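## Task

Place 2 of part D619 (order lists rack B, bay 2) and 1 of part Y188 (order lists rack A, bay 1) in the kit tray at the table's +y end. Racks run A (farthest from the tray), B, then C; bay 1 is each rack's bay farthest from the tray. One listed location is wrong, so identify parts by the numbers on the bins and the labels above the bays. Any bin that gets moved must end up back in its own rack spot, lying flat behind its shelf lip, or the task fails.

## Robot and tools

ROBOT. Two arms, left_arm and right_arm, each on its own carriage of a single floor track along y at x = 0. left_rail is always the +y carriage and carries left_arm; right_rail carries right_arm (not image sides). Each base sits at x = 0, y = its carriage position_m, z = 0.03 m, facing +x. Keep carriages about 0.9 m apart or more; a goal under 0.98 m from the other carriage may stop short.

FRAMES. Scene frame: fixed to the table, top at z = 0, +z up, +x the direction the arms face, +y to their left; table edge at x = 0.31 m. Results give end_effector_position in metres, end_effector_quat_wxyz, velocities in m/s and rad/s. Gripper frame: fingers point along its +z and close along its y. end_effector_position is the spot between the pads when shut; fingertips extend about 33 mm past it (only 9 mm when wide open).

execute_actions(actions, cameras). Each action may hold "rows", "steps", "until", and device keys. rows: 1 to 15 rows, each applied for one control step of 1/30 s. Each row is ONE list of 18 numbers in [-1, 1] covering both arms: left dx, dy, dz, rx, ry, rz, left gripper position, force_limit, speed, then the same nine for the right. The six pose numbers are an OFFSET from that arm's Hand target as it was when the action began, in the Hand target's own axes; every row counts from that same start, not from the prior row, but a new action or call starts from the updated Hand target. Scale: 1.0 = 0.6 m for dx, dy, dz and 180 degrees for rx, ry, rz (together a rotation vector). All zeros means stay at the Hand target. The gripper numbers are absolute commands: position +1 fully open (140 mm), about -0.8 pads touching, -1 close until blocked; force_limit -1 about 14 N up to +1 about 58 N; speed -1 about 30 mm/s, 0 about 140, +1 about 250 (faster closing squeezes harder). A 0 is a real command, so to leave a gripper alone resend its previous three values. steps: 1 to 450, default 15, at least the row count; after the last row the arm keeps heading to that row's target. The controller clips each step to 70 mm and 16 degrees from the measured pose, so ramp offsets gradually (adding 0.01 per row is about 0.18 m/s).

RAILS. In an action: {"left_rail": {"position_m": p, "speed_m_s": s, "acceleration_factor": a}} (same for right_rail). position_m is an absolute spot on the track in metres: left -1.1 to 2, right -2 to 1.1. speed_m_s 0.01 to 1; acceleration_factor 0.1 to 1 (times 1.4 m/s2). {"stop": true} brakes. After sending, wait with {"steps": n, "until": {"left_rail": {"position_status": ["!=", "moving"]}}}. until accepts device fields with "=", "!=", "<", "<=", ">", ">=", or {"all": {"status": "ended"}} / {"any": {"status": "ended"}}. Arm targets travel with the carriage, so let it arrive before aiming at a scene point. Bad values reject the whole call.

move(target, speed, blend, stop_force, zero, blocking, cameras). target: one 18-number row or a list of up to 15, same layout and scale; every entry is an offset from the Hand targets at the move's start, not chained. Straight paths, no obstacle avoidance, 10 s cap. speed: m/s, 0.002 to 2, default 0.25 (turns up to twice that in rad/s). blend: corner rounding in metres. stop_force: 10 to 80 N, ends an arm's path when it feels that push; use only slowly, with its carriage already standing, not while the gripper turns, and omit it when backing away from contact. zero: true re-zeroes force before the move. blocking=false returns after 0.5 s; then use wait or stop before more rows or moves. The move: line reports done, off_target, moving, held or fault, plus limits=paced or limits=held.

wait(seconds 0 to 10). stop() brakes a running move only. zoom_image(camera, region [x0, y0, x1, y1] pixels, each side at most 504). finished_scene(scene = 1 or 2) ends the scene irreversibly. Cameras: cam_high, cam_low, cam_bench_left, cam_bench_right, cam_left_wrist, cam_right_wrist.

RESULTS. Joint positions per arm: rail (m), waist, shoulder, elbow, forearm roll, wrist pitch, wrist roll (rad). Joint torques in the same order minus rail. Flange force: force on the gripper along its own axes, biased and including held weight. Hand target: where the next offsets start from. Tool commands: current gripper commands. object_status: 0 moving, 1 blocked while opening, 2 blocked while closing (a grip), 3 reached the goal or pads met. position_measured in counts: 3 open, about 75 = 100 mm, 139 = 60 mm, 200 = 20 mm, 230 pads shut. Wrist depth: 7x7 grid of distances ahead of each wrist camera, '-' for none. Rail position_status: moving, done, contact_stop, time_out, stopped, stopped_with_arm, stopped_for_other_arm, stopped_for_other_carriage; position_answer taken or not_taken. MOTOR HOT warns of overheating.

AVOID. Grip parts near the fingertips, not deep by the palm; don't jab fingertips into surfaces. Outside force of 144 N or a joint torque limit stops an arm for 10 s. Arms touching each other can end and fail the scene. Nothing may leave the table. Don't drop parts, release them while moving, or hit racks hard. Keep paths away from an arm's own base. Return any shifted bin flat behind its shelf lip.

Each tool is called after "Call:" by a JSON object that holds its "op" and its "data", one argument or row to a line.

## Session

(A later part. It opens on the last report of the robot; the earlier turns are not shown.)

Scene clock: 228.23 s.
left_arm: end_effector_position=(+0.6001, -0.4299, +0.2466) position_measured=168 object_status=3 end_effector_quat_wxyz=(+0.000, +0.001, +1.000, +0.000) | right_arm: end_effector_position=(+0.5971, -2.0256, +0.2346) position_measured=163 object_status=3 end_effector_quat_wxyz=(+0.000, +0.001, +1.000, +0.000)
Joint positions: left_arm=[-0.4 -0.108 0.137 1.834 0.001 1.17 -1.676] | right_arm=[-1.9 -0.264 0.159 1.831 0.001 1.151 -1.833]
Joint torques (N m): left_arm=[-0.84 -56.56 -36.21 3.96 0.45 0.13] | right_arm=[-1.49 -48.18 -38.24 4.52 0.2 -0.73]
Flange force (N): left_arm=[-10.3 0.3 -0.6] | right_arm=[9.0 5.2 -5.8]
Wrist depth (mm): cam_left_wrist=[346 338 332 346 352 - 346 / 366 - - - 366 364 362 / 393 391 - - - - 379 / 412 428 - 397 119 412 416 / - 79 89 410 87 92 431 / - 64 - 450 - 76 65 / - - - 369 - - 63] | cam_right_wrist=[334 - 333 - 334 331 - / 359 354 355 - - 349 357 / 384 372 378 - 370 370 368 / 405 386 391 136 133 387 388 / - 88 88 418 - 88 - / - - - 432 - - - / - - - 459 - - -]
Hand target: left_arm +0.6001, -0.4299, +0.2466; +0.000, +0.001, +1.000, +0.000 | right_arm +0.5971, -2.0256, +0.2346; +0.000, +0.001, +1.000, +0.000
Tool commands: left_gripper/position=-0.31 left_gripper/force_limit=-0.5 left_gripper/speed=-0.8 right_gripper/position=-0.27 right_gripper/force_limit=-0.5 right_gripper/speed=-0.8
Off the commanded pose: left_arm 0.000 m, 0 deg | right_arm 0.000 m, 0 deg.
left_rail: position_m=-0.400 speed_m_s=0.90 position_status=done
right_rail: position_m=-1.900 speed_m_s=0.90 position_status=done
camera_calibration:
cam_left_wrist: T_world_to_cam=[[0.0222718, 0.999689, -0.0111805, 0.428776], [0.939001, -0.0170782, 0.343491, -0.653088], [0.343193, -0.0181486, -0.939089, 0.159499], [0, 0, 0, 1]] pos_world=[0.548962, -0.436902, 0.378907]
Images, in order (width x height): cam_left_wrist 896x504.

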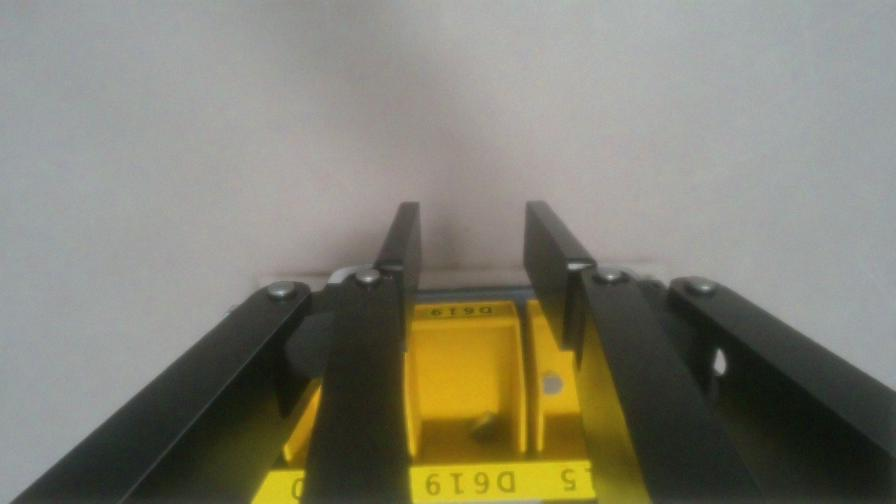

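Call:
{"op": "move", "data": {
  "target": [-0.3,0.0167,0.1943,0,-0.1667,0,-0.2,-0.5,-0.8,0,0,0,0,0,0,-0.27,-0.5,-0.8],
  "speed": 0.25,
  "cameras": ["cam_left_wrist"]
}}

Call:
{"op": "zoom_image", "data": {
  "camera": "cam_left_wrist",
  "region": [300, 50, 650, 400]
}}

Scene clock: 234.13 s.
left_arm: end_effector_position=(+0.7802, -0.4202, +0.1302) position_measured=154 object_status=3 end_effector_quat_wxyz=(+0.259, +0.001, +0.966, +0.000) | right_arm: end_effector_position=(+0.5971, -2.0256, +0.2346) position_measured=163 object_status=3 end_effector_quat_wxyz=(+0.000, +0.001, +1.000, +0.000)
Joint positions: left_arm=[-0.4 -0.089 0.299 1.964 0.125 0.358 -1.762] | right_arm=[-1.9 -0.264 0.159 1.831 0.001 1.151 -1.833]
Joint torques (N m): left_arm=[-2.12 -69.42 -31.98 3.37 -1.05 0.34] | right_arm=[-1.6 -47.88 -38.32 4.47 0.24 -0.77]
Flange force (N): left_arm=[-6.9 1.1 9.1] | right_arm=[9.2 5.5 -5.8]
Wrist depth (mm): cam_left_wrist=[184 192 186 207 185 208 170 / 200 231 224 237 224 232 179 / 199 261 216 277 239 279 184 / 209 235 233 302 138 291 212 / - 83 89 216 138 91 207 / - 67 - 293 - 76 64 / - - - 308 - - 62] | cam_right_wrist=[341 336 325 330 336 342 322 / 355 353 360 355 351 347 - / 372 - 374 372 369 369 - / 397 387 105 389 121 384 394 / - - 88 396 121 89 - / - - - 418 - - - / - - - 462 - - -]
Hand target: left_arm +0.7802, -0.4203, +0.1302; +0.259, +0.001, +0.966, +0.000 | right_arm +0.5971, -2.0256, +0.2346; +0.000, +0.001, +1.000, +0.000
Off the commanded pose: left_arm 0.000 m, 0 deg | right_arm 0.000 m, 0 deg.
left_rail: position_m=-0.400 speed_m_s=0.90 position_status=done
right_rail: position_m=-1.900 speed_m_s=0.90 position_status=done
move: done
camera_calibration:
cam_left_wrist: T_world_to_cam=[[0.025421, 0.999677, 0.000229508, 0.409891], [0.641351, -0.0164852, 0.76707, -0.604712], [0.766826, -0.0193525, -0.641563, -0.381125], [0, 0, 0, 1]] pos_world=[0.669669, -0.427103, 0.219247]
Images, in order (width x height): cam_left_wrist 896x504.

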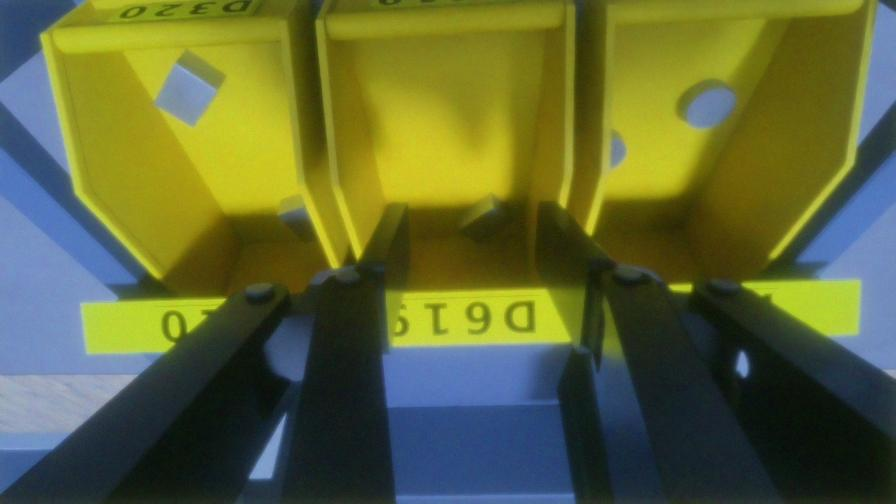

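Scaled by 1.440.

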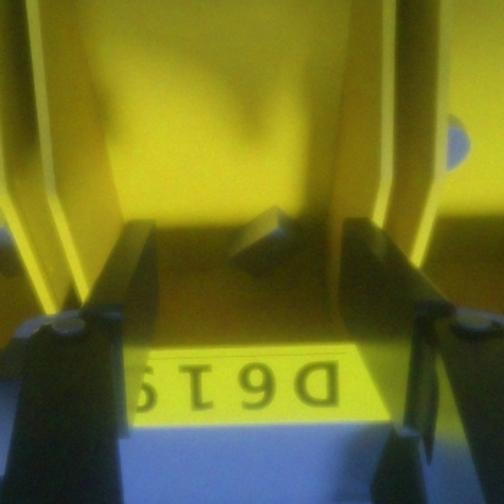

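Call:
{"op": "zoom_image", "data": {
  "camera": "cam_left_wrist",
  "region": [440, 180, 540, 260]
}}

Scaled by 5.040.

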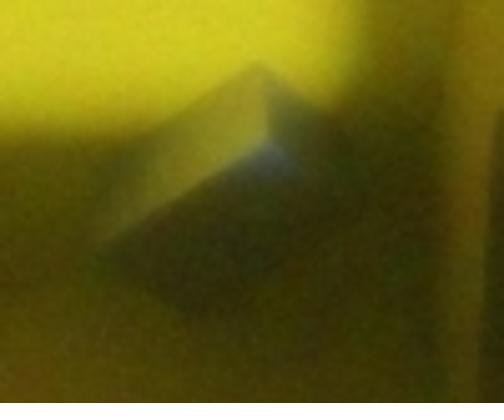

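Call:
{"op": "execute_actions", "data": {
  "actions": [
    {"left_rail": {"position_m": -0.4445, "speed_m_s": 0.3, "acceleration_factor": 0.5}, "steps": 90, "until": {"all": {"status": "ended"}}}
  ],
  "cameras": []
}}

Call:
{"op": "move", "data": {
  "target": [-0.01,0.0913,0.037,0,0,0,-0.31,-0.5,-0.8,0,0,0,0,0,0,-0.27,-0.5,-0.8],
  "speed": 0.15,
  "cameras": ["cam_left_wrist"]
}}

Call:
{"op": "move", "data": {
  "target": [0,0,0,0,-0.0833,0,-0.31,-0.5,-0.8,0,0,0,0,0,0,-0.27,-0.5,-0.8],
  "speed": 0.15,
  "cameras": ["cam_left_wrist"]
}}

Scene clock: 294.93 s.
left_arm: end_effector_position=(+0.7802, -0.4648, +0.1301) position_measured=154 object_status=3 end_effector_quat_wxyz=(+0.259, +0.001, +0.966, +0.000) | right_arm: end_effector_position=(+0.5971, -2.0256, +0.2346) position_measured=163 object_status=3 end_effector_quat_wxyz=(+0.000, +0.001, +1.000, +0.000)
Joint positions: left_arm=[-0.444 -0.089 0.299 1.964 0.125 0.358 -1.763] | right_arm=[-1.9 -0.264 0.159 1.831 0.001 1.151 -1.833]
Joint torques (N m): left_arm=[-1.09 -68.95 -31.78 3.45 -0.89 0.09] | right_arm=[-1.57 -47.84 -38.3 4.54 0.24 -0.72]
Flange force (N): left_arm=[-6.9 1.2 8.0] | right_arm=[9.1 5.2 -5.7]
Wrist depth (mm): cam_left_wrist=[159 184 187 201 207 172 207 / 159 208 238 232 237 185 225 / - 196 277 270 269 204 238 / 350 220 289 295 138 293 229 / - 78 89 217 139 92 207 / - 67 - 274 - 76 64 / - - - 299 - - 62] | cam_right_wrist=[337 331 336 327 332 326 334 / - 362 - 351 - - 349 / 376 - 381 357 - - 356 / 396 418 384 134 121 384 395 / - 88 88 401 121 88 - / - - - 422 - - - / - - - - - - -]
Hand target: left_arm +0.7802, -0.4648, +0.1302; +0.259, +0.001, +0.966, +0.000 | right_arm +0.5971, -2.0256, +0.2346; +0.000, +0.001, +1.000, +0.000
Tool commands: left_gripper/position=-0.2 left_gripper/force_limit=-0.5 left_gripper/speed=-0.8 right_gripper/position=-0.27 right_gripper/force_limit=-0.5 right_gripper/speed=-0.8
Off the commanded pose: left_arm 0.000 m, 0 deg | right_arm 0.000 m, 0 deg.
left_rail: position_m=-0.444 position_m_goal=-0.445 speed_m_s=0.30 position_status=done
right_rail: position_m=-1.900 speed_m_s=0.90 position_status=done
No camera images: "cameras" was empty.

Scene clock: 295.93 s.
left_arm: end_effector_position=(+0.7967, -0.4100, +0.1140) position_measured=168 object_status=3 end_effector_quat_wxyz=(+0.259, +0.001, +0.966, +0.000) | right_arm: end_effector_position=(+0.5971, -2.0256, +0.2346) position_measured=163 object_status=3 end_effector_quat_wxyz=(+0.000, +0.001, +1.000, +0.000)
Joint positions: left_arm=[-0.445 0 0.34 1.942 -0.003 0.334 -1.566] | right_arm=[-1.9 -0.264 0.159 1.831 0.001 1.151 -1.833]
Joint torques (N m): left_arm=[-0.59 -72.28 -30.86 3.16 -0.95 -0.17] | right_arm=[-1.63 -47.95 -38.29 4.53 0.22 -0.75]
Flange force (N): left_arm=[-6.6 1.6 8.7] | right_arm=[9.0 5.5 -6.0]
Wrist depth (mm): cam_left_wrist=[183 187 186 192 178 191 160 / 196 213 193 220 183 214 - / 199 247 190 256 224 250 167 / 204 278 202 265 144 281 203 / 200 196 89 190 93 91 185 / - 64 - 251 - 76 64 / - - - 282 - - 62] | cam_right_wrist=[- 346 339 330 338 329 333 / 369 354 351 355 341 - 345 / 377 380 353 372 - - 348 / 400 394 384 134 121 390 384 / 420 88 93 412 - 89 - / - - - 438 - - - / - - - 463 - - -]
Hand target: left_arm +0.7967, -0.4100, +0.1140; +0.259, +0.001, +0.966, +0.000 | right_arm +0.5971, -2.0256, +0.2346; +0.000, +0.001, +1.000, +0.000
Off the commanded pose: left_arm 0.000 m, 0 deg | right_arm 0.000 m, 0 deg.
left_rail: position_m=-0.445 speed_m_s=0.30 position_status=done
right_rail: position_m=-1.900 speed_m_s=0.90 position_status=done
move: done
camera_calibration:
cam_left_wrist: T_world_to_cam=[[0.0255617, 0.999673, 0.000242885, 0.399179], [0.641348, -0.0165857, 0.767071, -0.602739], [0.766824, -0.0194519, -0.641562, -0.404014], [0, 0, 0, 1]] pos_world=[0.686169, -0.416904, 0.203047]
Images, in order (width x height): cam_left_wrist 896x504.

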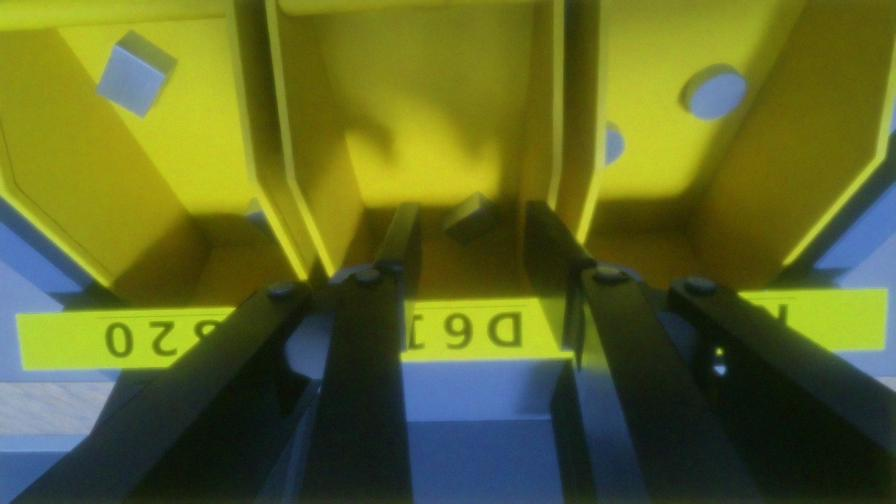

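Scene clock: 297.43 s.
left_arm: end_effector_position=(+0.7967, -0.4103, +0.1140) position_measured=168 object_status=3 end_effector_quat_wxyz=(+0.383, +0.001, +0.924, +0.000) | right_arm: end_effector_position=(+0.5971, -2.0256, +0.2346) position_measured=163 object_status=3 end_effector_quat_wxyz=(+0.000, +0.001, +1.000, +0.000)
Joint positions: left_arm=[-0.445 0 0.32 2.107 0.007 -0.071 -1.576] | right_arm=[-1.9 -0.264 0.159 1.831 0.001 1.151 -1.833]
Joint torques (N m): left_arm=[-0.83 -66.64 -27.45 2.87 -1.49 0.14] | right_arm=[-1.78 -48.1 -38.29 4.48 0.24 -0.72]
Flange force (N): left_arm=[0.0 0.0 0.0] | right_arm=[9.0 5.8 -5.8]
Wrist depth (mm): cam_left_wrist=[170 181 176 188 157 184 171 / 199 218 190 229 186 229 157 / 198 260 188 263 227 262 167 / 207 245 211 139 144 259 189 / 208 89 89 199 93 91 194 / - 64 - 322 - 76 64 / - - - 3193 - - 62] | cam_right_wrist=[337 339 334 330 330 338 - / 357 353 353 - - 348 - / - - - - 357 - - / 394 - 379 384 121 - - / - - 88 385 - 88 409 / - - - 438 - - - / - - - 463 - - -]
Hand target: left_arm +0.7967, -0.4100, +0.1140; +0.383, +0.001, +0.924, +0.000 | right_arm +0.5971, -2.0256, +0.2346; +0.000, +0.001, +1.000, +0.000
Off the commanded pose: left_arm 0.000 m, 0 deg | right_arm 0.000 m, 0 deg.
left_rail: position_m=-0.445 speed_m_s=0.30 position_status=done
right_rail: position_m=-1.900 speed_m_s=0.90 position_status=done
move: done
camera_calibration:
cam_left_wrist: T_world_to_cam=[[0.0245375, 0.999675, 0.00688993, 0.399524], [0.421042, -0.0165851, 0.906889, -0.443128], [0.906709, -0.0193519, -0.421313, -0.540527], [0, 0, 0, 1]] pos_world=[0.666873, -0.417204, 0.171384]
Images, in order (width x height): cam_left_wrist 896x504.

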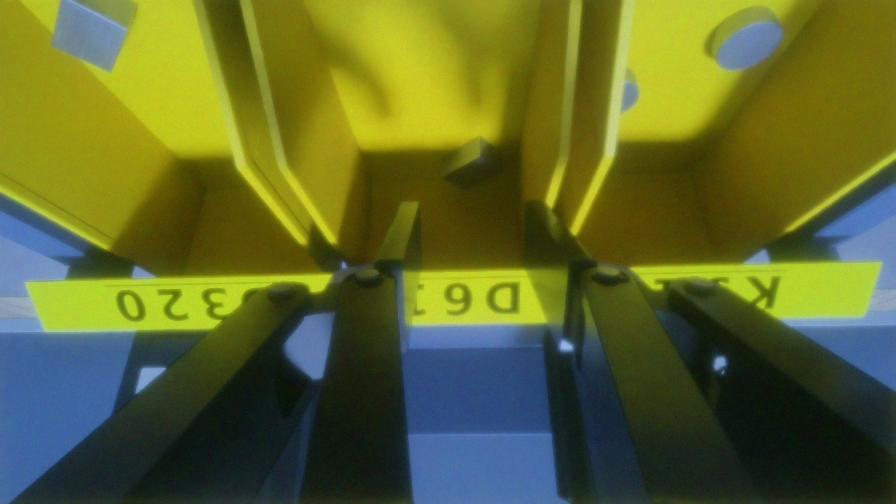

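Call:
{"op": "zoom_image", "data": {
  "camera": "cam_left_wrist",
  "region": [340, 110, 560, 260]
}}

Scaled by 2.291.

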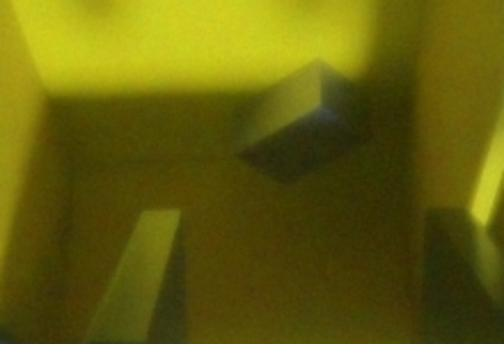

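Call:
{"op": "move", "data": {
  "target": [0,0,0.115,0,0,0,-0.31,-0.5,-0.8,0,0,0,0,0,0,-0.27,-0.5,-0.8],
  "speed": 0.08,
  "cameras": ["cam_left_wrist","cam_high"]
}}

Call:
{"op": "zoom_image", "data": {
  "camera": "cam_left_wrist",
  "region": [340, 110, 600, 290]
}}

Scene clock: 306.77 s.
left_arm: end_effector_position=(+0.8455, -0.4101, +0.0654) position_measured=168 object_status=3 end_effector_quat_wxyz=(+0.383, +0.001, +0.924, +0.000) | right_arm: end_effector_position=(+0.5971, -2.0256, +0.2346) position_measured=163 object_status=3 end_effector_quat_wxyz=(+0.000, +0.001, +1.000, +0.000)
Joint positions: left_arm=[-0.445 0.001 0.446 2.036 0.014 -0.126 -1.582] | right_arm=[-1.9 -0.264 0.159 1.831 0.001 1.151 -1.833]
Joint torques (N m): left_arm=[4.14 -50.82 -16.72 2.42 2.65 -0.43] | right_arm=[-1.71 -47.7 -38.52 4.51 0.24 -0.73]
Flange force (N): left_arm=[0.0 0.0 0.0] | right_arm=[9.8 5.8 -5.7]
Wrist depth (mm): cam_left_wrist=[- 99 116 126 126 80 125 / - 93 140 153 144 83 154 / - 88 164 185 158 90 184 / 187 89 133 206 131 109 - / 195 83 89 201 117 94 78 / - 64 - 132 130 - 77 / - - - 252 - - -] | cam_right_wrist=[- - 335 334 334 - - / 356 351 356 353 - - - / - - 375 - 362 370 - / 404 394 388 381 121 384 - / - - 88 413 121 88 - / - - - 439 - - - / - - - 468 - - -]
Hand target: left_arm +0.8455, -0.4101, +0.0652; +0.383, +0.001, +0.924, +0.000 | right_arm +0.5971, -2.0256, +0.2346; +0.000, +0.001, +1.000, +0.000
Off the commanded pose: left_arm 0.000 m, 0 deg | right_arm 0.000 m, 0 deg.
left_rail: position_m=-0.445 speed_m_s=0.30 position_status=done
right_rail: position_m=-1.900 speed_m_s=0.90 position_status=done
move: done
camera_calibration:
cam_left_wrist: T_world_to_cam=[[0.0248735, 0.999671, 0.00618889, 0.398203], [0.420921, -0.0160881, 0.906954, -0.419351], [0.906756, -0.0199541, -0.421183, -0.605636], [0, 0, 0, 1]] pos_world=[0.715773, -0.416904, 0.122784]
Images, in order (width x height): cam_high 504x504, cam_left_wrist 896x504.

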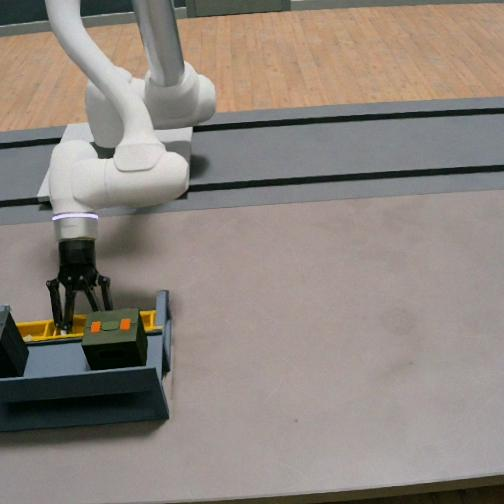

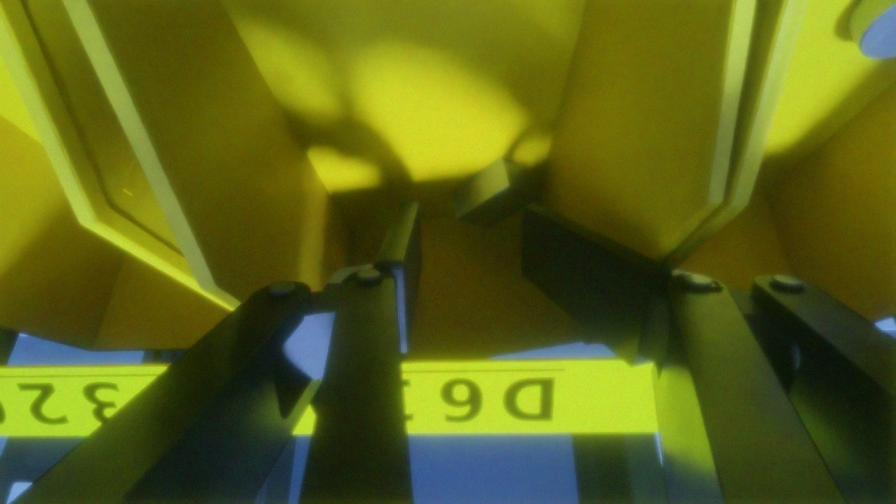

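Scaled by 1.938.

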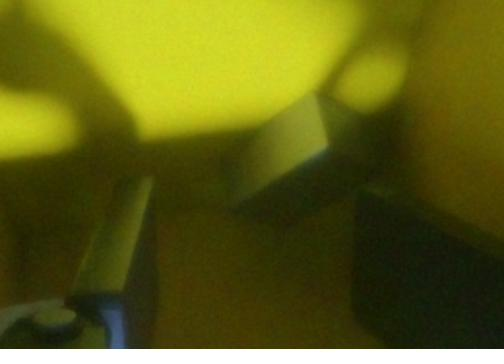

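Call:
{"op": "move", "data": {
  "target": [0,0,-0.115,0,0,0,-0.31,-0.5,-0.8,0,0,0,0,0,0,-0.27,-0.5,-0.8],
  "speed": 0.08,
  "cameras": ["cam_left_wrist","cam_high"]
}}

Scene clock: 311.97 s.
left_arm: end_effector_position=(+0.7967, -0.4101, +0.1140) position_measured=168 object_status=3 end_effector_quat_wxyz=(+0.383, +0.001, +0.924, +0.000) | right_arm: end_effector_position=(+0.5971, -2.0256, +0.2346) position_measured=163 object_status=3 end_effector_quat_wxyz=(+0.000, +0.001, +1.000, +0.000)
Joint positions: left_arm=[-0.445 0.001 0.32 2.107 0.024 -0.071 -1.592] | right_arm=[-1.9 -0.264 0.159 1.831 0.001 1.151 -1.833]
Joint torques (N m): left_arm=[-1.03 -66.41 -27.61 3.01 -1.51 0.16] | right_arm=[-1.54 -48 -38.26 4.49 0.26 -0.74]
Flange force (N): left_arm=[0.0 0.0 0.0] | right_arm=[8.9 5.4 -5.6]
Wrist depth (mm): cam_left_wrist=[170 182 175 188 149 183 156 / 200 218 189 229 190 228 - / 199 246 187 263 193 274 182 / 208 247 219 139 144 257 196 / 206 89 89 200 93 91 3070 / - 64 - - - 76 64 / - - - 3470 - - 62] | cam_right_wrist=[339 338 - - 322 334 329 / - - - - - 365 - / 381 382 385 - - 370 - / 391 396 387 392 121 382 399 / - - 88 411 121 88 411 / - - - 420 - - - / - - - 474 - - -]
Hand target: left_arm +0.7967, -0.4100, +0.1140; +0.383, +0.001, +0.924, +0.000 | right_arm +0.5971, -2.0256, +0.2346; +0.000, +0.001, +1.000, +0.000
Off the commanded pose: left_arm 0.000 m, 0 deg | right_arm 0.000 m, 0 deg.
left_rail: position_m=-0.445 speed_m_s=0.30 position_status=done
right_rail: position_m=-1.900 speed_m_s=0.90 position_status=done
move: done
camera_calibration:
cam_left_wrist: T_world_to_cam=[[0.0248251, 0.999672, 0.00631705, 0.399129], [0.421041, -0.0161866, 0.906897, -0.442957], [0.906702, -0.0198541, -0.421305, -0.540728], [0, 0, 0, 1]] pos_world=[0.666873, -0.416904, 0.171384]
Images, in order (width x height): cam_high 504x504, cam_left_wrist 896x504.

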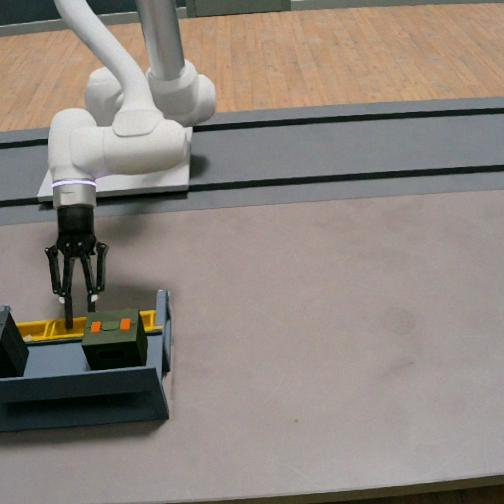

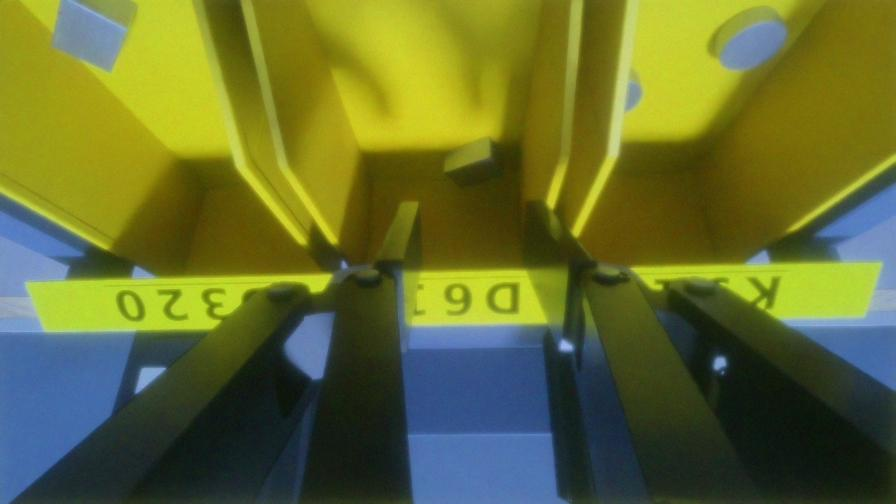

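Call:
{"op": "zoom_image", "data": {
  "camera": "cam_left_wrist",
  "region": [340, 110, 560, 260]
}}

Scaled by 2.291.

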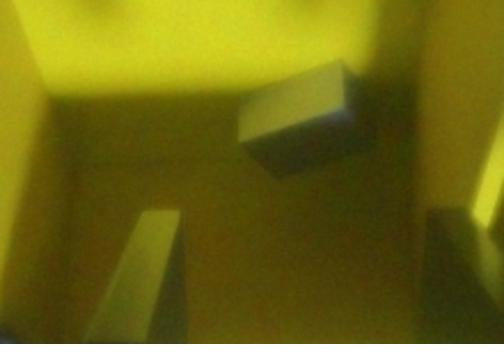

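Call:
{"op": "move", "data": {
  "target": [
    [-0.0037,0,-0.0063,0,-0.0167,0,-1,-1,0,0,0,0,0,0,0,-0.27,-0.5,-0.8],
    [-0.0117,0,0.1435,0,-0.0167,0,-1,-1,0,0,0,0,0,0,0,-0.27,-0.5,-0.8]
  ],
  "speed": [0.1,0.08],
  "cameras": ["cam_left_wrist","cam_high"]
}}

Call:
{"op": "zoom_image", "data": {
  "camera": "cam_left_wrist",
  "region": [340, 110, 600, 290]
}}

Scene clock: 345.60 s.
left_arm: end_effector_position=(+0.8625, -0.4102, +0.0582) position_measured=233 object_status=3 end_effector_quat_wxyz=(+0.407, +0.001, +0.913, +0.000) | right_arm: end_effector_position=(+0.5971, -2.0256, +0.2346) position_measured=163 object_status=3 end_effector_quat_wxyz=(+0.000, +0.001, +1.000, +0.000)
Joint positions: left_arm=[-0.445 0.001 0.48 2.033 0.009 -0.21 -1.577] | right_arm=[-1.9 -0.264 0.159 1.831 0.001 1.151 -1.833]
Joint torques (N m): left_arm=[-0.28 -79.77 -25.01 2.63 -1.64 0.15] | right_arm=[-1.33 -48.01 -38.24 4.51 0.29 -0.71]
Flange force (N): left_arm=[0.0 0.0 0.0] | right_arm=[9.1 4.9 -5.8]
Wrist depth (mm): cam_left_wrist=[- 94 120 120 120 65 - / - 100 141 148 140 77 67 / - 100 171 174 143 76 153 / - 99 154 125 118 87 169 / 184 181 88 - 86 171 174 / - 116 70 - - - 107 / - - 65 - - 63 -] | cam_right_wrist=[- 333 336 329 336 323 329 / - - - 355 351 352 - / 376 379 374 - 369 364 364 / - 396 - 135 121 388 391 / - 88 93 410 121 88 - / - - - 426 - - - / - - - 468 - - -]
Hand target: left_arm +0.8626, -0.4102, +0.0581; +0.407, +0.001, +0.913, +0.000 | right_arm +0.5971, -2.0256, +0.2346; +0.000, +0.001, +1.000, +0.000
Off the commanded pose: left_arm 0.000 m, 0 deg | right_arm 0.000 m, 0 deg.
left_rail: position_m=-0.445 speed_m_s=0.30 position_status=done
right_rail: position_m=-1.900 speed_m_s=0.90 position_status=done
move: done
camera_calibration:
cam_left_wrist: T_world_to_cam=[[0.0245715, 0.999671, 0.00735195, 0.398132], [0.372855, -0.0159876, 0.927752, -0.379679], [0.927564, -0.020055, -0.373125, -0.644863], [0, 0, 0, 1]] pos_world=[0.729934, -0.417004, 0.108707]
Images, in order (width x height): cam_high 504x504, cam_left_wrist 896x504.

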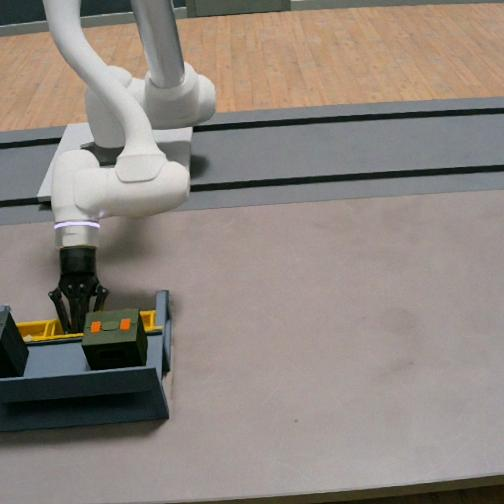

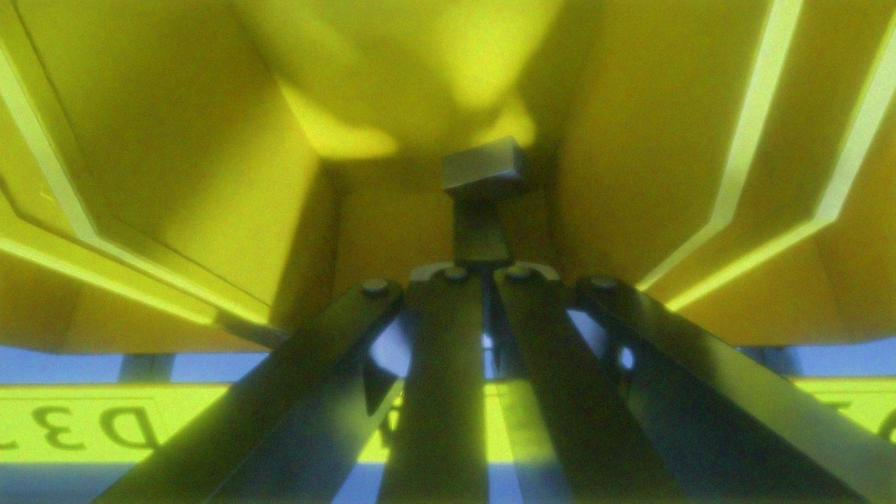

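Scaled by 1.938.

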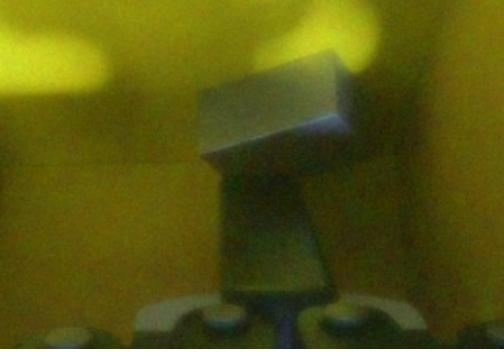

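Call:
{"op": "zoom_image", "data": {
  "camera": "cam_left_wrist",
  "region": [430, 120, 550, 220]
}}

Scaled by 4.200.

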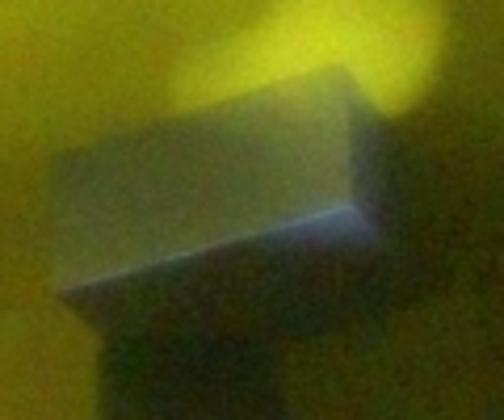

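Call:
{"op": "move", "data": {
  "target": [0.00495,0,0.00446,0,0,0,-1,-1,0,0,0,0,0,0,0,-0.27,-0.5,-0.8],
  "speed": 0.02,
  "cameras": []
}}

Call:
{"op": "move", "data": {
  "target": [0.00124,0,0.00112,0,0,0,-1,-1,0,0,0,0,0,0,0,-0.27,-0.5,-0.8],
  "speed": 0.01,
  "cameras": ["cam_left_wrist"]
}}

Scene clock: 356.30 s.
left_arm: end_effector_position=(+0.8626, -0.4102, +0.0542) position_measured=233 object_status=3 end_effector_quat_wxyz=(+0.407, +0.001, +0.913, +0.000) | right_arm: end_effector_position=(+0.5971, -2.0256, +0.2346) position_measured=163 object_status=3 end_effector_quat_wxyz=(+0.000, +0.001, +1.000, +0.000)
Joint positions: left_arm=[-0.444 0.001 0.486 2.034 0.009 -0.217 -1.577] | right_arm=[-1.9 -0.264 0.159 1.831 0.001 1.151 -1.833]
Joint torques (N m): left_arm=[-0.47 -77.65 -24.31 2.57 -1.54 0.12] | right_arm=[-1.38 -47.87 -38.36 4.49 0.25 -0.76]
Flange force (N): left_arm=[0.0 0.0 0.0] | right_arm=[9.4 5.2 -5.8]
Wrist depth (mm): cam_left_wrist=[- 97 115 116 112 64 - / - 97 142 142 128 - - / - 96 152 167 149 82 71 / - 89 169 125 150 87 72 / 184 112 88 - 86 102 173 / - 114 70 - - - 107 / - - 65 - - 63 -] | cam_right_wrist=[337 334 - 339 - 333 330 / 355 357 - - 352 351 339 / - - 370 - - 375 370 / - 388 392 389 121 108 395 / - 88 93 410 121 88 412 / - - - 437 - - - / - - - 464 - - -]
Hand target: left_arm +0.8626, -0.4102, +0.0541; +0.407, +0.001, +0.913, +0.000 | right_arm +0.5971, -2.0256, +0.2346; +0.000, +0.001, +1.000, +0.000
Off the commanded pose: left_arm 0.000 m, 0 deg | right_arm 0.000 m, 0 deg.
left_rail: position_m=-0.444 position_m_goal=-0.445 speed_m_s=0.30 position_status=done
right_rail: position_m=-1.900 speed_m_s=0.90 position_status=done
move: done
No camera images: "cameras" was empty.

Scene clock: 357.00 s.
left_arm: end_effector_position=(+0.8626, -0.4102, +0.0532) position_measured=233 object_status=3 end_effector_quat_wxyz=(+0.407, +0.001, +0.913, +0.000) | right_arm: end_effector_position=(+0.5971, -2.0256, +0.2346) position_measured=163 object_status=3 end_effector_quat_wxyz=(+0.000, +0.001, +1.000, +0.000)
Joint positions: left_arm=[-0.444 0.001 0.487 2.034 0.009 -0.219 -1.577] | right_arm=[-1.9 -0.264 0.159 1.831 0.001 1.151 -1.833]
Joint torques (N m): left_arm=[-0.1 -60.24 -15.51 2.59 2.81 0.16] | right_arm=[-1.47 -48.14 -38.32 4.53 0.25 -0.76]
Flange force (N): left_arm=[0.0 0.0 0.0] | right_arm=[9.0 5.2 -5.5]
Wrist depth (mm): cam_left_wrist=[- 97 115 115 112 65 - / - 96 141 141 130 82 - / - 103 164 166 149 83 - / - 89 150 125 130 87 162 / 182 110 89 - 87 101 173 / 3326 64 70 - - - 121 / - - 65 - - 63 -] | cam_right_wrist=[- - 332 325 350 334 333 / - 357 356 357 350 350 349 / 387 379 392 374 362 - - / - - 113 388 121 - - / - - 93 409 121 88 - / - - - 431 - - - / - - - 469 - - -]
Hand target: left_arm +0.8626, -0.4102, +0.0531; +0.407, +0.001, +0.913, +0.000 | right_arm +0.5971, -2.0256, +0.2346; +0.000, +0.001, +1.000, +0.000
Off the commanded pose: left_arm 0.000 m, 0 deg | right_arm 0.000 m, 0 deg.
left_rail: position_m=-0.444 position_m_goal=-0.445 speed_m_s=0.30 position_status=done
right_rail: position_m=-1.900 speed_m_s=0.90 position_status=done
move: done
camera_calibration:
cam_left_wrist: T_world_to_cam=[[0.0245716, 0.999671, 0.00735524, 0.398166], [0.372768, -0.0159889, 0.927787, -0.375019], [0.927599, -0.0200554, -0.373038, -0.646856], [0, 0, 0, 1]] pos_world=[0.730034, -0.417004, 0.103707]
Images, in order (width x height): cam_left_wrist 896x504.

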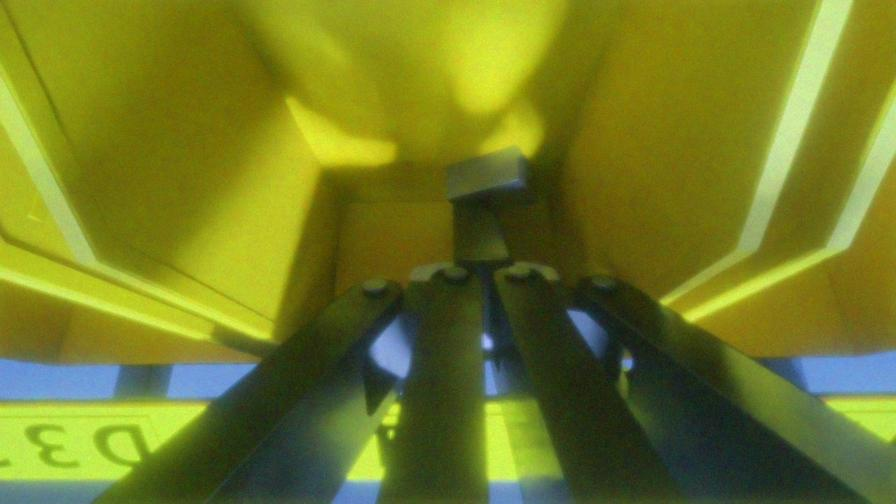

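Call:
{"op": "move", "data": {
  "target": [0.0167,-0.0083,-0.0186,0,0,0,-1,-1,0,0,0,0,0,0,0,-0.27,-0.5,-0.8],
  "speed": 0.03,
  "cameras": ["cam_left_wrist"]
}}

Scene clock: 359.73 s.
left_arm: end_effector_position=(+0.8476, -0.4151, +0.0531) position_measured=233 object_status=3 end_effector_quat_wxyz=(+0.407, +0.001, +0.913, +0.000) | right_arm: end_effector_position=(+0.5971, -2.0256, +0.2346) position_measured=163 object_status=3 end_effector_quat_wxyz=(+0.000, +0.001, +1.000, +0.000)
Joint positions: left_arm=[-0.444 -0.008 0.472 2.064 -0.018 -0.233 -1.556] | right_arm=[-1.9 -0.264 0.159 1.831 0.001 1.151 -1.833]
Joint torques (N m): left_arm=[-2.72 -56.07 -7.74 2.25 5.51 -0.21] | right_arm=[-1.39 -48.04 -38.25 4.53 0.25 -0.72]
Flange force (N): left_arm=[-20.6 5.0 -3.2] | right_arm=[9.1 5.0 -5.9]
Wrist depth (mm): cam_left_wrist=[- 95 114 115 115 91 65 / - 95 135 141 135 84 65 / - 88 157 167 164 85 77 / - 87 155 119 127 85 174 / 189 107 88 - 86 94 183 / 3326 - 70 - - - 120 / - - 65 - - 63 -] | cam_right_wrist=[340 341 336 336 337 - 339 / 356 353 353 - 352 355 - / 377 376 372 - - - - / - - 107 134 121 390 - / - 78 93 398 121 88 - / - - - 436 - - - / - - - 455 - - -]
Hand target: left_arm +0.8476, -0.4151, +0.0531; +0.407, +0.001, +0.913, +0.000 | right_arm +0.5971, -2.0256, +0.2346; +0.000, +0.001, +1.000, +0.000
Off the commanded pose: left_arm 0.000 m, 0 deg | right_arm 0.000 m, 0 deg.
left_rail: position_m=-0.444 position_m_goal=-0.445 speed_m_s=0.30 position_status=done
right_rail: position_m=-1.900 speed_m_s=0.90 position_status=done
move: done
camera_calibration:
cam_left_wrist: T_world_to_cam=[[0.0245735, 0.999671, 0.00734986, 0.403435], [0.372975, -0.0159891, 0.927704, -0.369515], [0.927516, -0.0200557, -0.373245, -0.632904], [0, 0, 0, 1]] pos_world=[0.714935, -0.421904, 0.103607]
Images, in order (width x height): cam_left_wrist 896x504.

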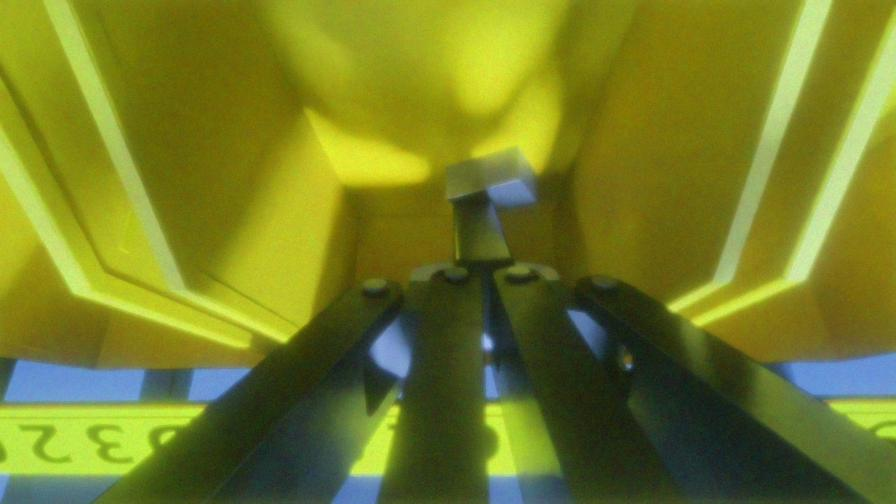

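Call:
{"op": "move", "data": {
  "target": [0.0279,-0.0067,-0.031,0,0,0,-1,-1,0,0,0,0,0,0,0,-0.27,-0.5,-0.8],
  "speed": 0.03,
  "cameras": ["cam_left_wrist"]
}}

Scene clock: 362.23 s.
left_arm: end_effector_position=(+0.8226, -0.4191, +0.0531) position_measured=233 object_status=3 end_effector_quat_wxyz=(+0.407, +0.001, +0.913, +0.000) | right_arm: end_effector_position=(+0.5971, -2.0256, +0.2346) position_measured=163 object_status=3 end_effector_quat_wxyz=(+0.000, +0.001, +1.000, +0.000)
Joint positions: left_arm=[-0.444 -0.015 0.445 2.113 -0.038 -0.256 -1.542] | right_arm=[-1.9 -0.264 0.159 1.831 0.001 1.151 -1.833]
Joint torques (N m): left_arm=[-1.85 -53.24 -6.94 2.96 5.58 0.35] | right_arm=[-1.19 -48.03 -38.39 4.53 0.25 -0.68]
Flange force (N): left_arm=[-20.9 1.7 -3.2] | right_arm=[9.7 4.8 -5.8]
Wrist depth (mm): cam_left_wrist=[- 75 106 120 119 91 76 / - 90 135 141 136 87 126 / - 89 146 166 180 92 165 / - 96 144 120 137 100 - / 195 217 89 - 86 100 197 / 186 - 70 - - - 143 / - - 65 - - 63 -] | cam_right_wrist=[335 334 335 335 326 - - / 360 355 357 355 - 351 349 / 377 - - 371 - 364 367 / - - - 391 121 - 384 / - - 88 407 121 88 - / - - - 402 - - - / - - - 468 - - -]
Hand target: left_arm +0.8225, -0.4191, +0.0531; +0.407, +0.001, +0.913, +0.000 | right_arm +0.5971, -2.0256, +0.2346; +0.000, +0.001, +1.000, +0.000
Off the commanded pose: left_arm 0.000 m, 0 deg | right_arm 0.000 m, 0 deg.
left_rail: position_m=-0.444 position_m_goal=-0.445 speed_m_s=0.30 position_status=done
right_rail: position_m=-1.900 speed_m_s=0.90 position_status=done
move: done
camera_calibration:
cam_left_wrist: T_world_to_cam=[[0.0245722, 0.999671, 0.00735076, 0.407949], [0.372941, -0.0159887, 0.927717, -0.360231], [0.92753, -0.0200546, -0.373211, -0.609807], [0, 0, 0, 1]] pos_world=[0.689935, -0.425804, 0.103607]
Images, in order (width x height): cam_left_wrist 896x504.

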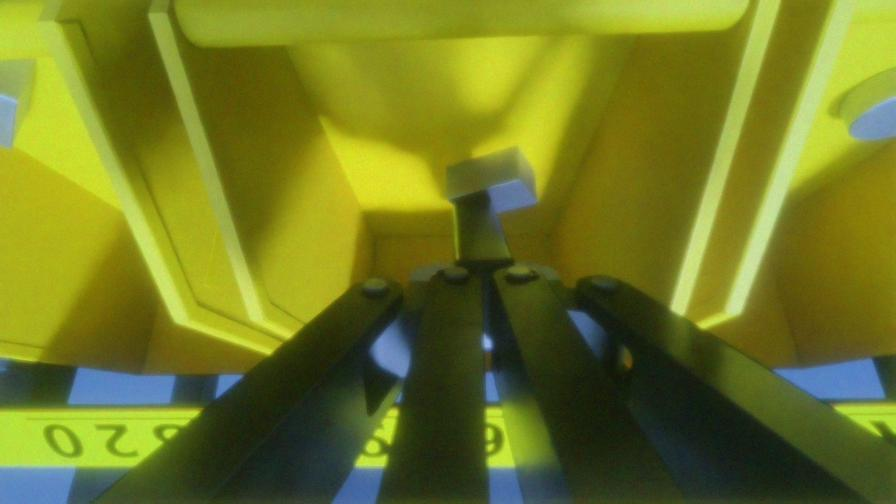

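Call:
{"op": "move", "data": {
  "target": [0.0201,-0.0067,-0.0223,0,0,0,-1,-1,0,0,0,0,0,0,0,-0.27,-0.5,-0.8],
  "speed": 0.03,
  "cameras": ["cam_left_wrist"]
}}

Scene clock: 364.77 s.
left_arm: end_effector_position=(+0.8046, -0.4230, +0.0531) position_measured=233 object_status=3 end_effector_quat_wxyz=(+0.407, +0.001, +0.913, +0.000) | right_arm: end_effector_position=(+0.5971, -2.0256, +0.2346) position_measured=163 object_status=3 end_effector_quat_wxyz=(+0.000, +0.001, +1.000, +0.000)
Joint positions: left_arm=[-0.444 -0.022 0.427 2.148 -0.057 -0.272 -1.529] | right_arm=[-1.9 -0.264 0.159 1.831 0.001 1.151 -1.833]
Joint torques (N m): left_arm=[-2.72 -50.87 -5.14 2.13 5.7 0.19] | right_arm=[-1.46 -48.15 -38.44 4.48 0.23 -0.7]
Flange force (N): left_arm=[-22.3 6.1 -2.2] | right_arm=[9.4 5.2 -5.3]
Wrist depth (mm): cam_left_wrist=[100 102 97 94 92 91 90 / 92 93 92 148 130 91 140 / 175 109 135 166 166 105 175 / 192 127 154 120 169 114 - / 191 212 88 - 86 123 211 / 177 - 70 - - - 178 / - - 65 - - 63 -] | cam_right_wrist=[- 347 347 341 331 334 333 / - 358 353 358 367 346 342 / - 371 - 374 367 - - / - - - 387 121 384 - / - - 93 416 - 88 - / - - - 431 - - - / - - - 464 - - -]
Hand target: left_arm +0.8045, -0.4230, +0.0531; +0.407, +0.001, +0.913, +0.000 | right_arm +0.5971, -2.0256, +0.2346; +0.000, +0.001, +1.000, +0.000
Off the commanded pose: left_arm 0.000 m, 0 deg | right_arm 0.000 m, 0 deg.
left_rail: position_m=-0.444 position_m_goal=-0.445 speed_m_s=0.30 position_status=done
right_rail: position_m=-1.900 speed_m_s=0.90 position_status=done
move: done
camera_calibration:
cam_left_wrist: T_world_to_cam=[[0.0245722, 0.999671, 0.00735076, 0.41239], [0.372941, -0.0159887, 0.927717, -0.353582], [0.92753, -0.0200546, -0.373211, -0.593192], [0, 0, 0, 1]] pos_world=[0.671935, -0.429804, 0.103607]
Images, in order (width x height): cam_left_wrist 896x504.

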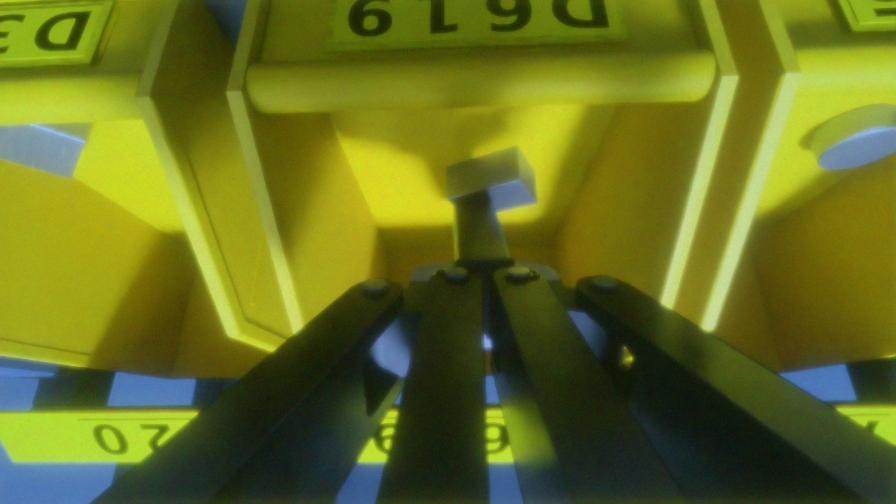

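Call:
{"op": "move", "data": {
  "target": [
    [-0.0372,0.0217,-0.0335,0,0,0,-1,-1,0,0,0,0,0,0,0,-0.27,-0.5,-0.8],
    [-0.1275,0.0217,-0.1249,0,0.2667,0,-0.2,-0.5,0,0,0,0,0,0,0,-0.27,-0.5,-0.8]
  ],
  "speed": [0.05,0.15],
  "cameras": ["cam_left_wrist","cam_high"]
}}

Scene clock: 373.00 s.
left_arm: end_effector_position=(+0.7999, -0.4101, +0.1601) position_measured=154 object_status=0 end_effector_quat_wxyz=(+0.000, +0.001, +1.000, +0.000) | right_arm: end_effector_position=(+0.5971, -2.0256, +0.2346) position_measured=163 object_status=3 end_effector_quat_wxyz=(+0.000, +0.001, +1.000, +0.000)
Joint positions: left_arm=[-0.444 0 0.492 1.515 0.001 1.134 -1.569] | right_arm=[-1.9 -0.264 0.159 1.831 0.001 1.151 -1.833]
Joint torques (N m): left_arm=[-0.93 -92.48 -35.58 3.98 0.44 0.14] | right_arm=[-1.54 -48.17 -38.38 4.53 0.21 -0.73]
Flange force (N): left_arm=[-13.4 0.9 1.6] | right_arm=[9.2 5.3 -5.6]
Wrist depth (mm): cam_left_wrist=[218 - 266 265 264 259 193 / 206 272 250 272 271 273 201 / 214 268 249 284 282 274 - / 227 302 303 306 138 236 227 / 218 84 89 213 138 92 86 / - 67 - 235 235 76 64 / - - - 253 - - 62] | cam_right_wrist=[337 336 336 - - 331 - / - - 351 353 360 348 - / 376 374 362 373 - 363 360 / 395 - - 135 121 367 - / 413 - 88 411 121 89 - / - - - 434 - - - / - - - 468 - - -]
Hand target: left_arm +0.7999, -0.4101, +0.1601; +0.000, +0.001, +1.000, +0.000 | right_arm +0.5971, -2.0256, +0.2346; +0.000, +0.001, +1.000, +0.000
Off the commanded pose: left_arm 0.000 m, 0 deg | right_arm 0.000 m, 0 deg.
left_rail: position_m=-0.444 position_m_goal=-0.445 speed_m_s=0.30 position_status=done
right_rail: position_m=-1.900 speed_m_s=0.90 position_status=done
move: done
camera_calibration:
cam_left_wrist: T_world_to_cam=[[0.0222718, 0.999689, -0.0111805, 0.403566], [0.939001, -0.0170782, 0.343491, -0.810651], [0.343193, -0.0181486, -0.939089, 0.0100566], [0, 0, 0, 1]] pos_world=[0.748762, -0.417102, 0.292407]
Images, in order (width x height): cam_high 504x504, cam_left_wrist 896x504.

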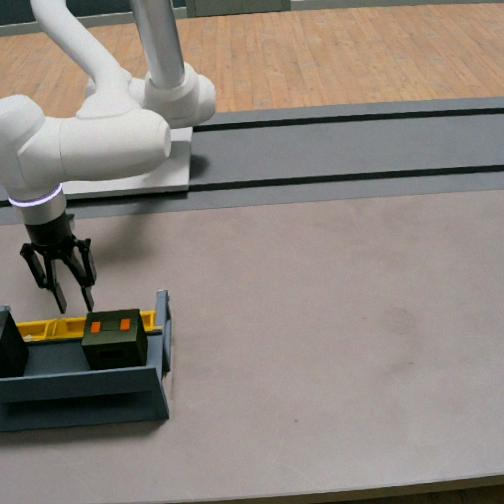

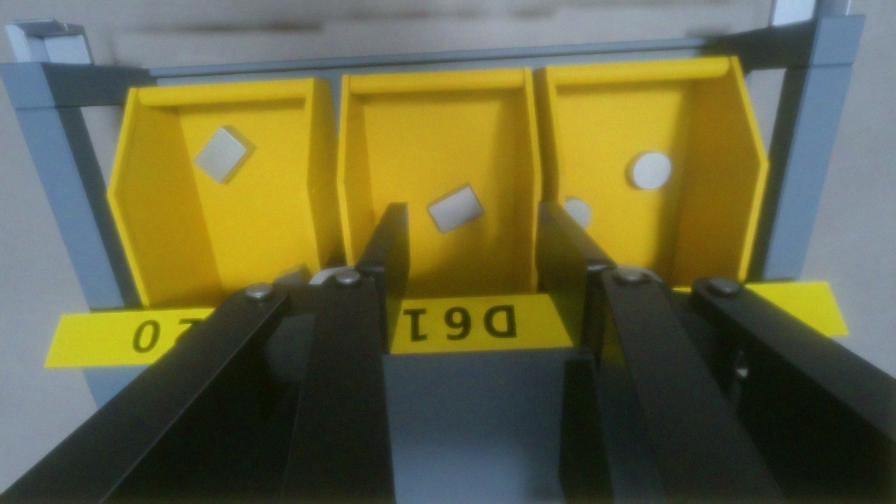

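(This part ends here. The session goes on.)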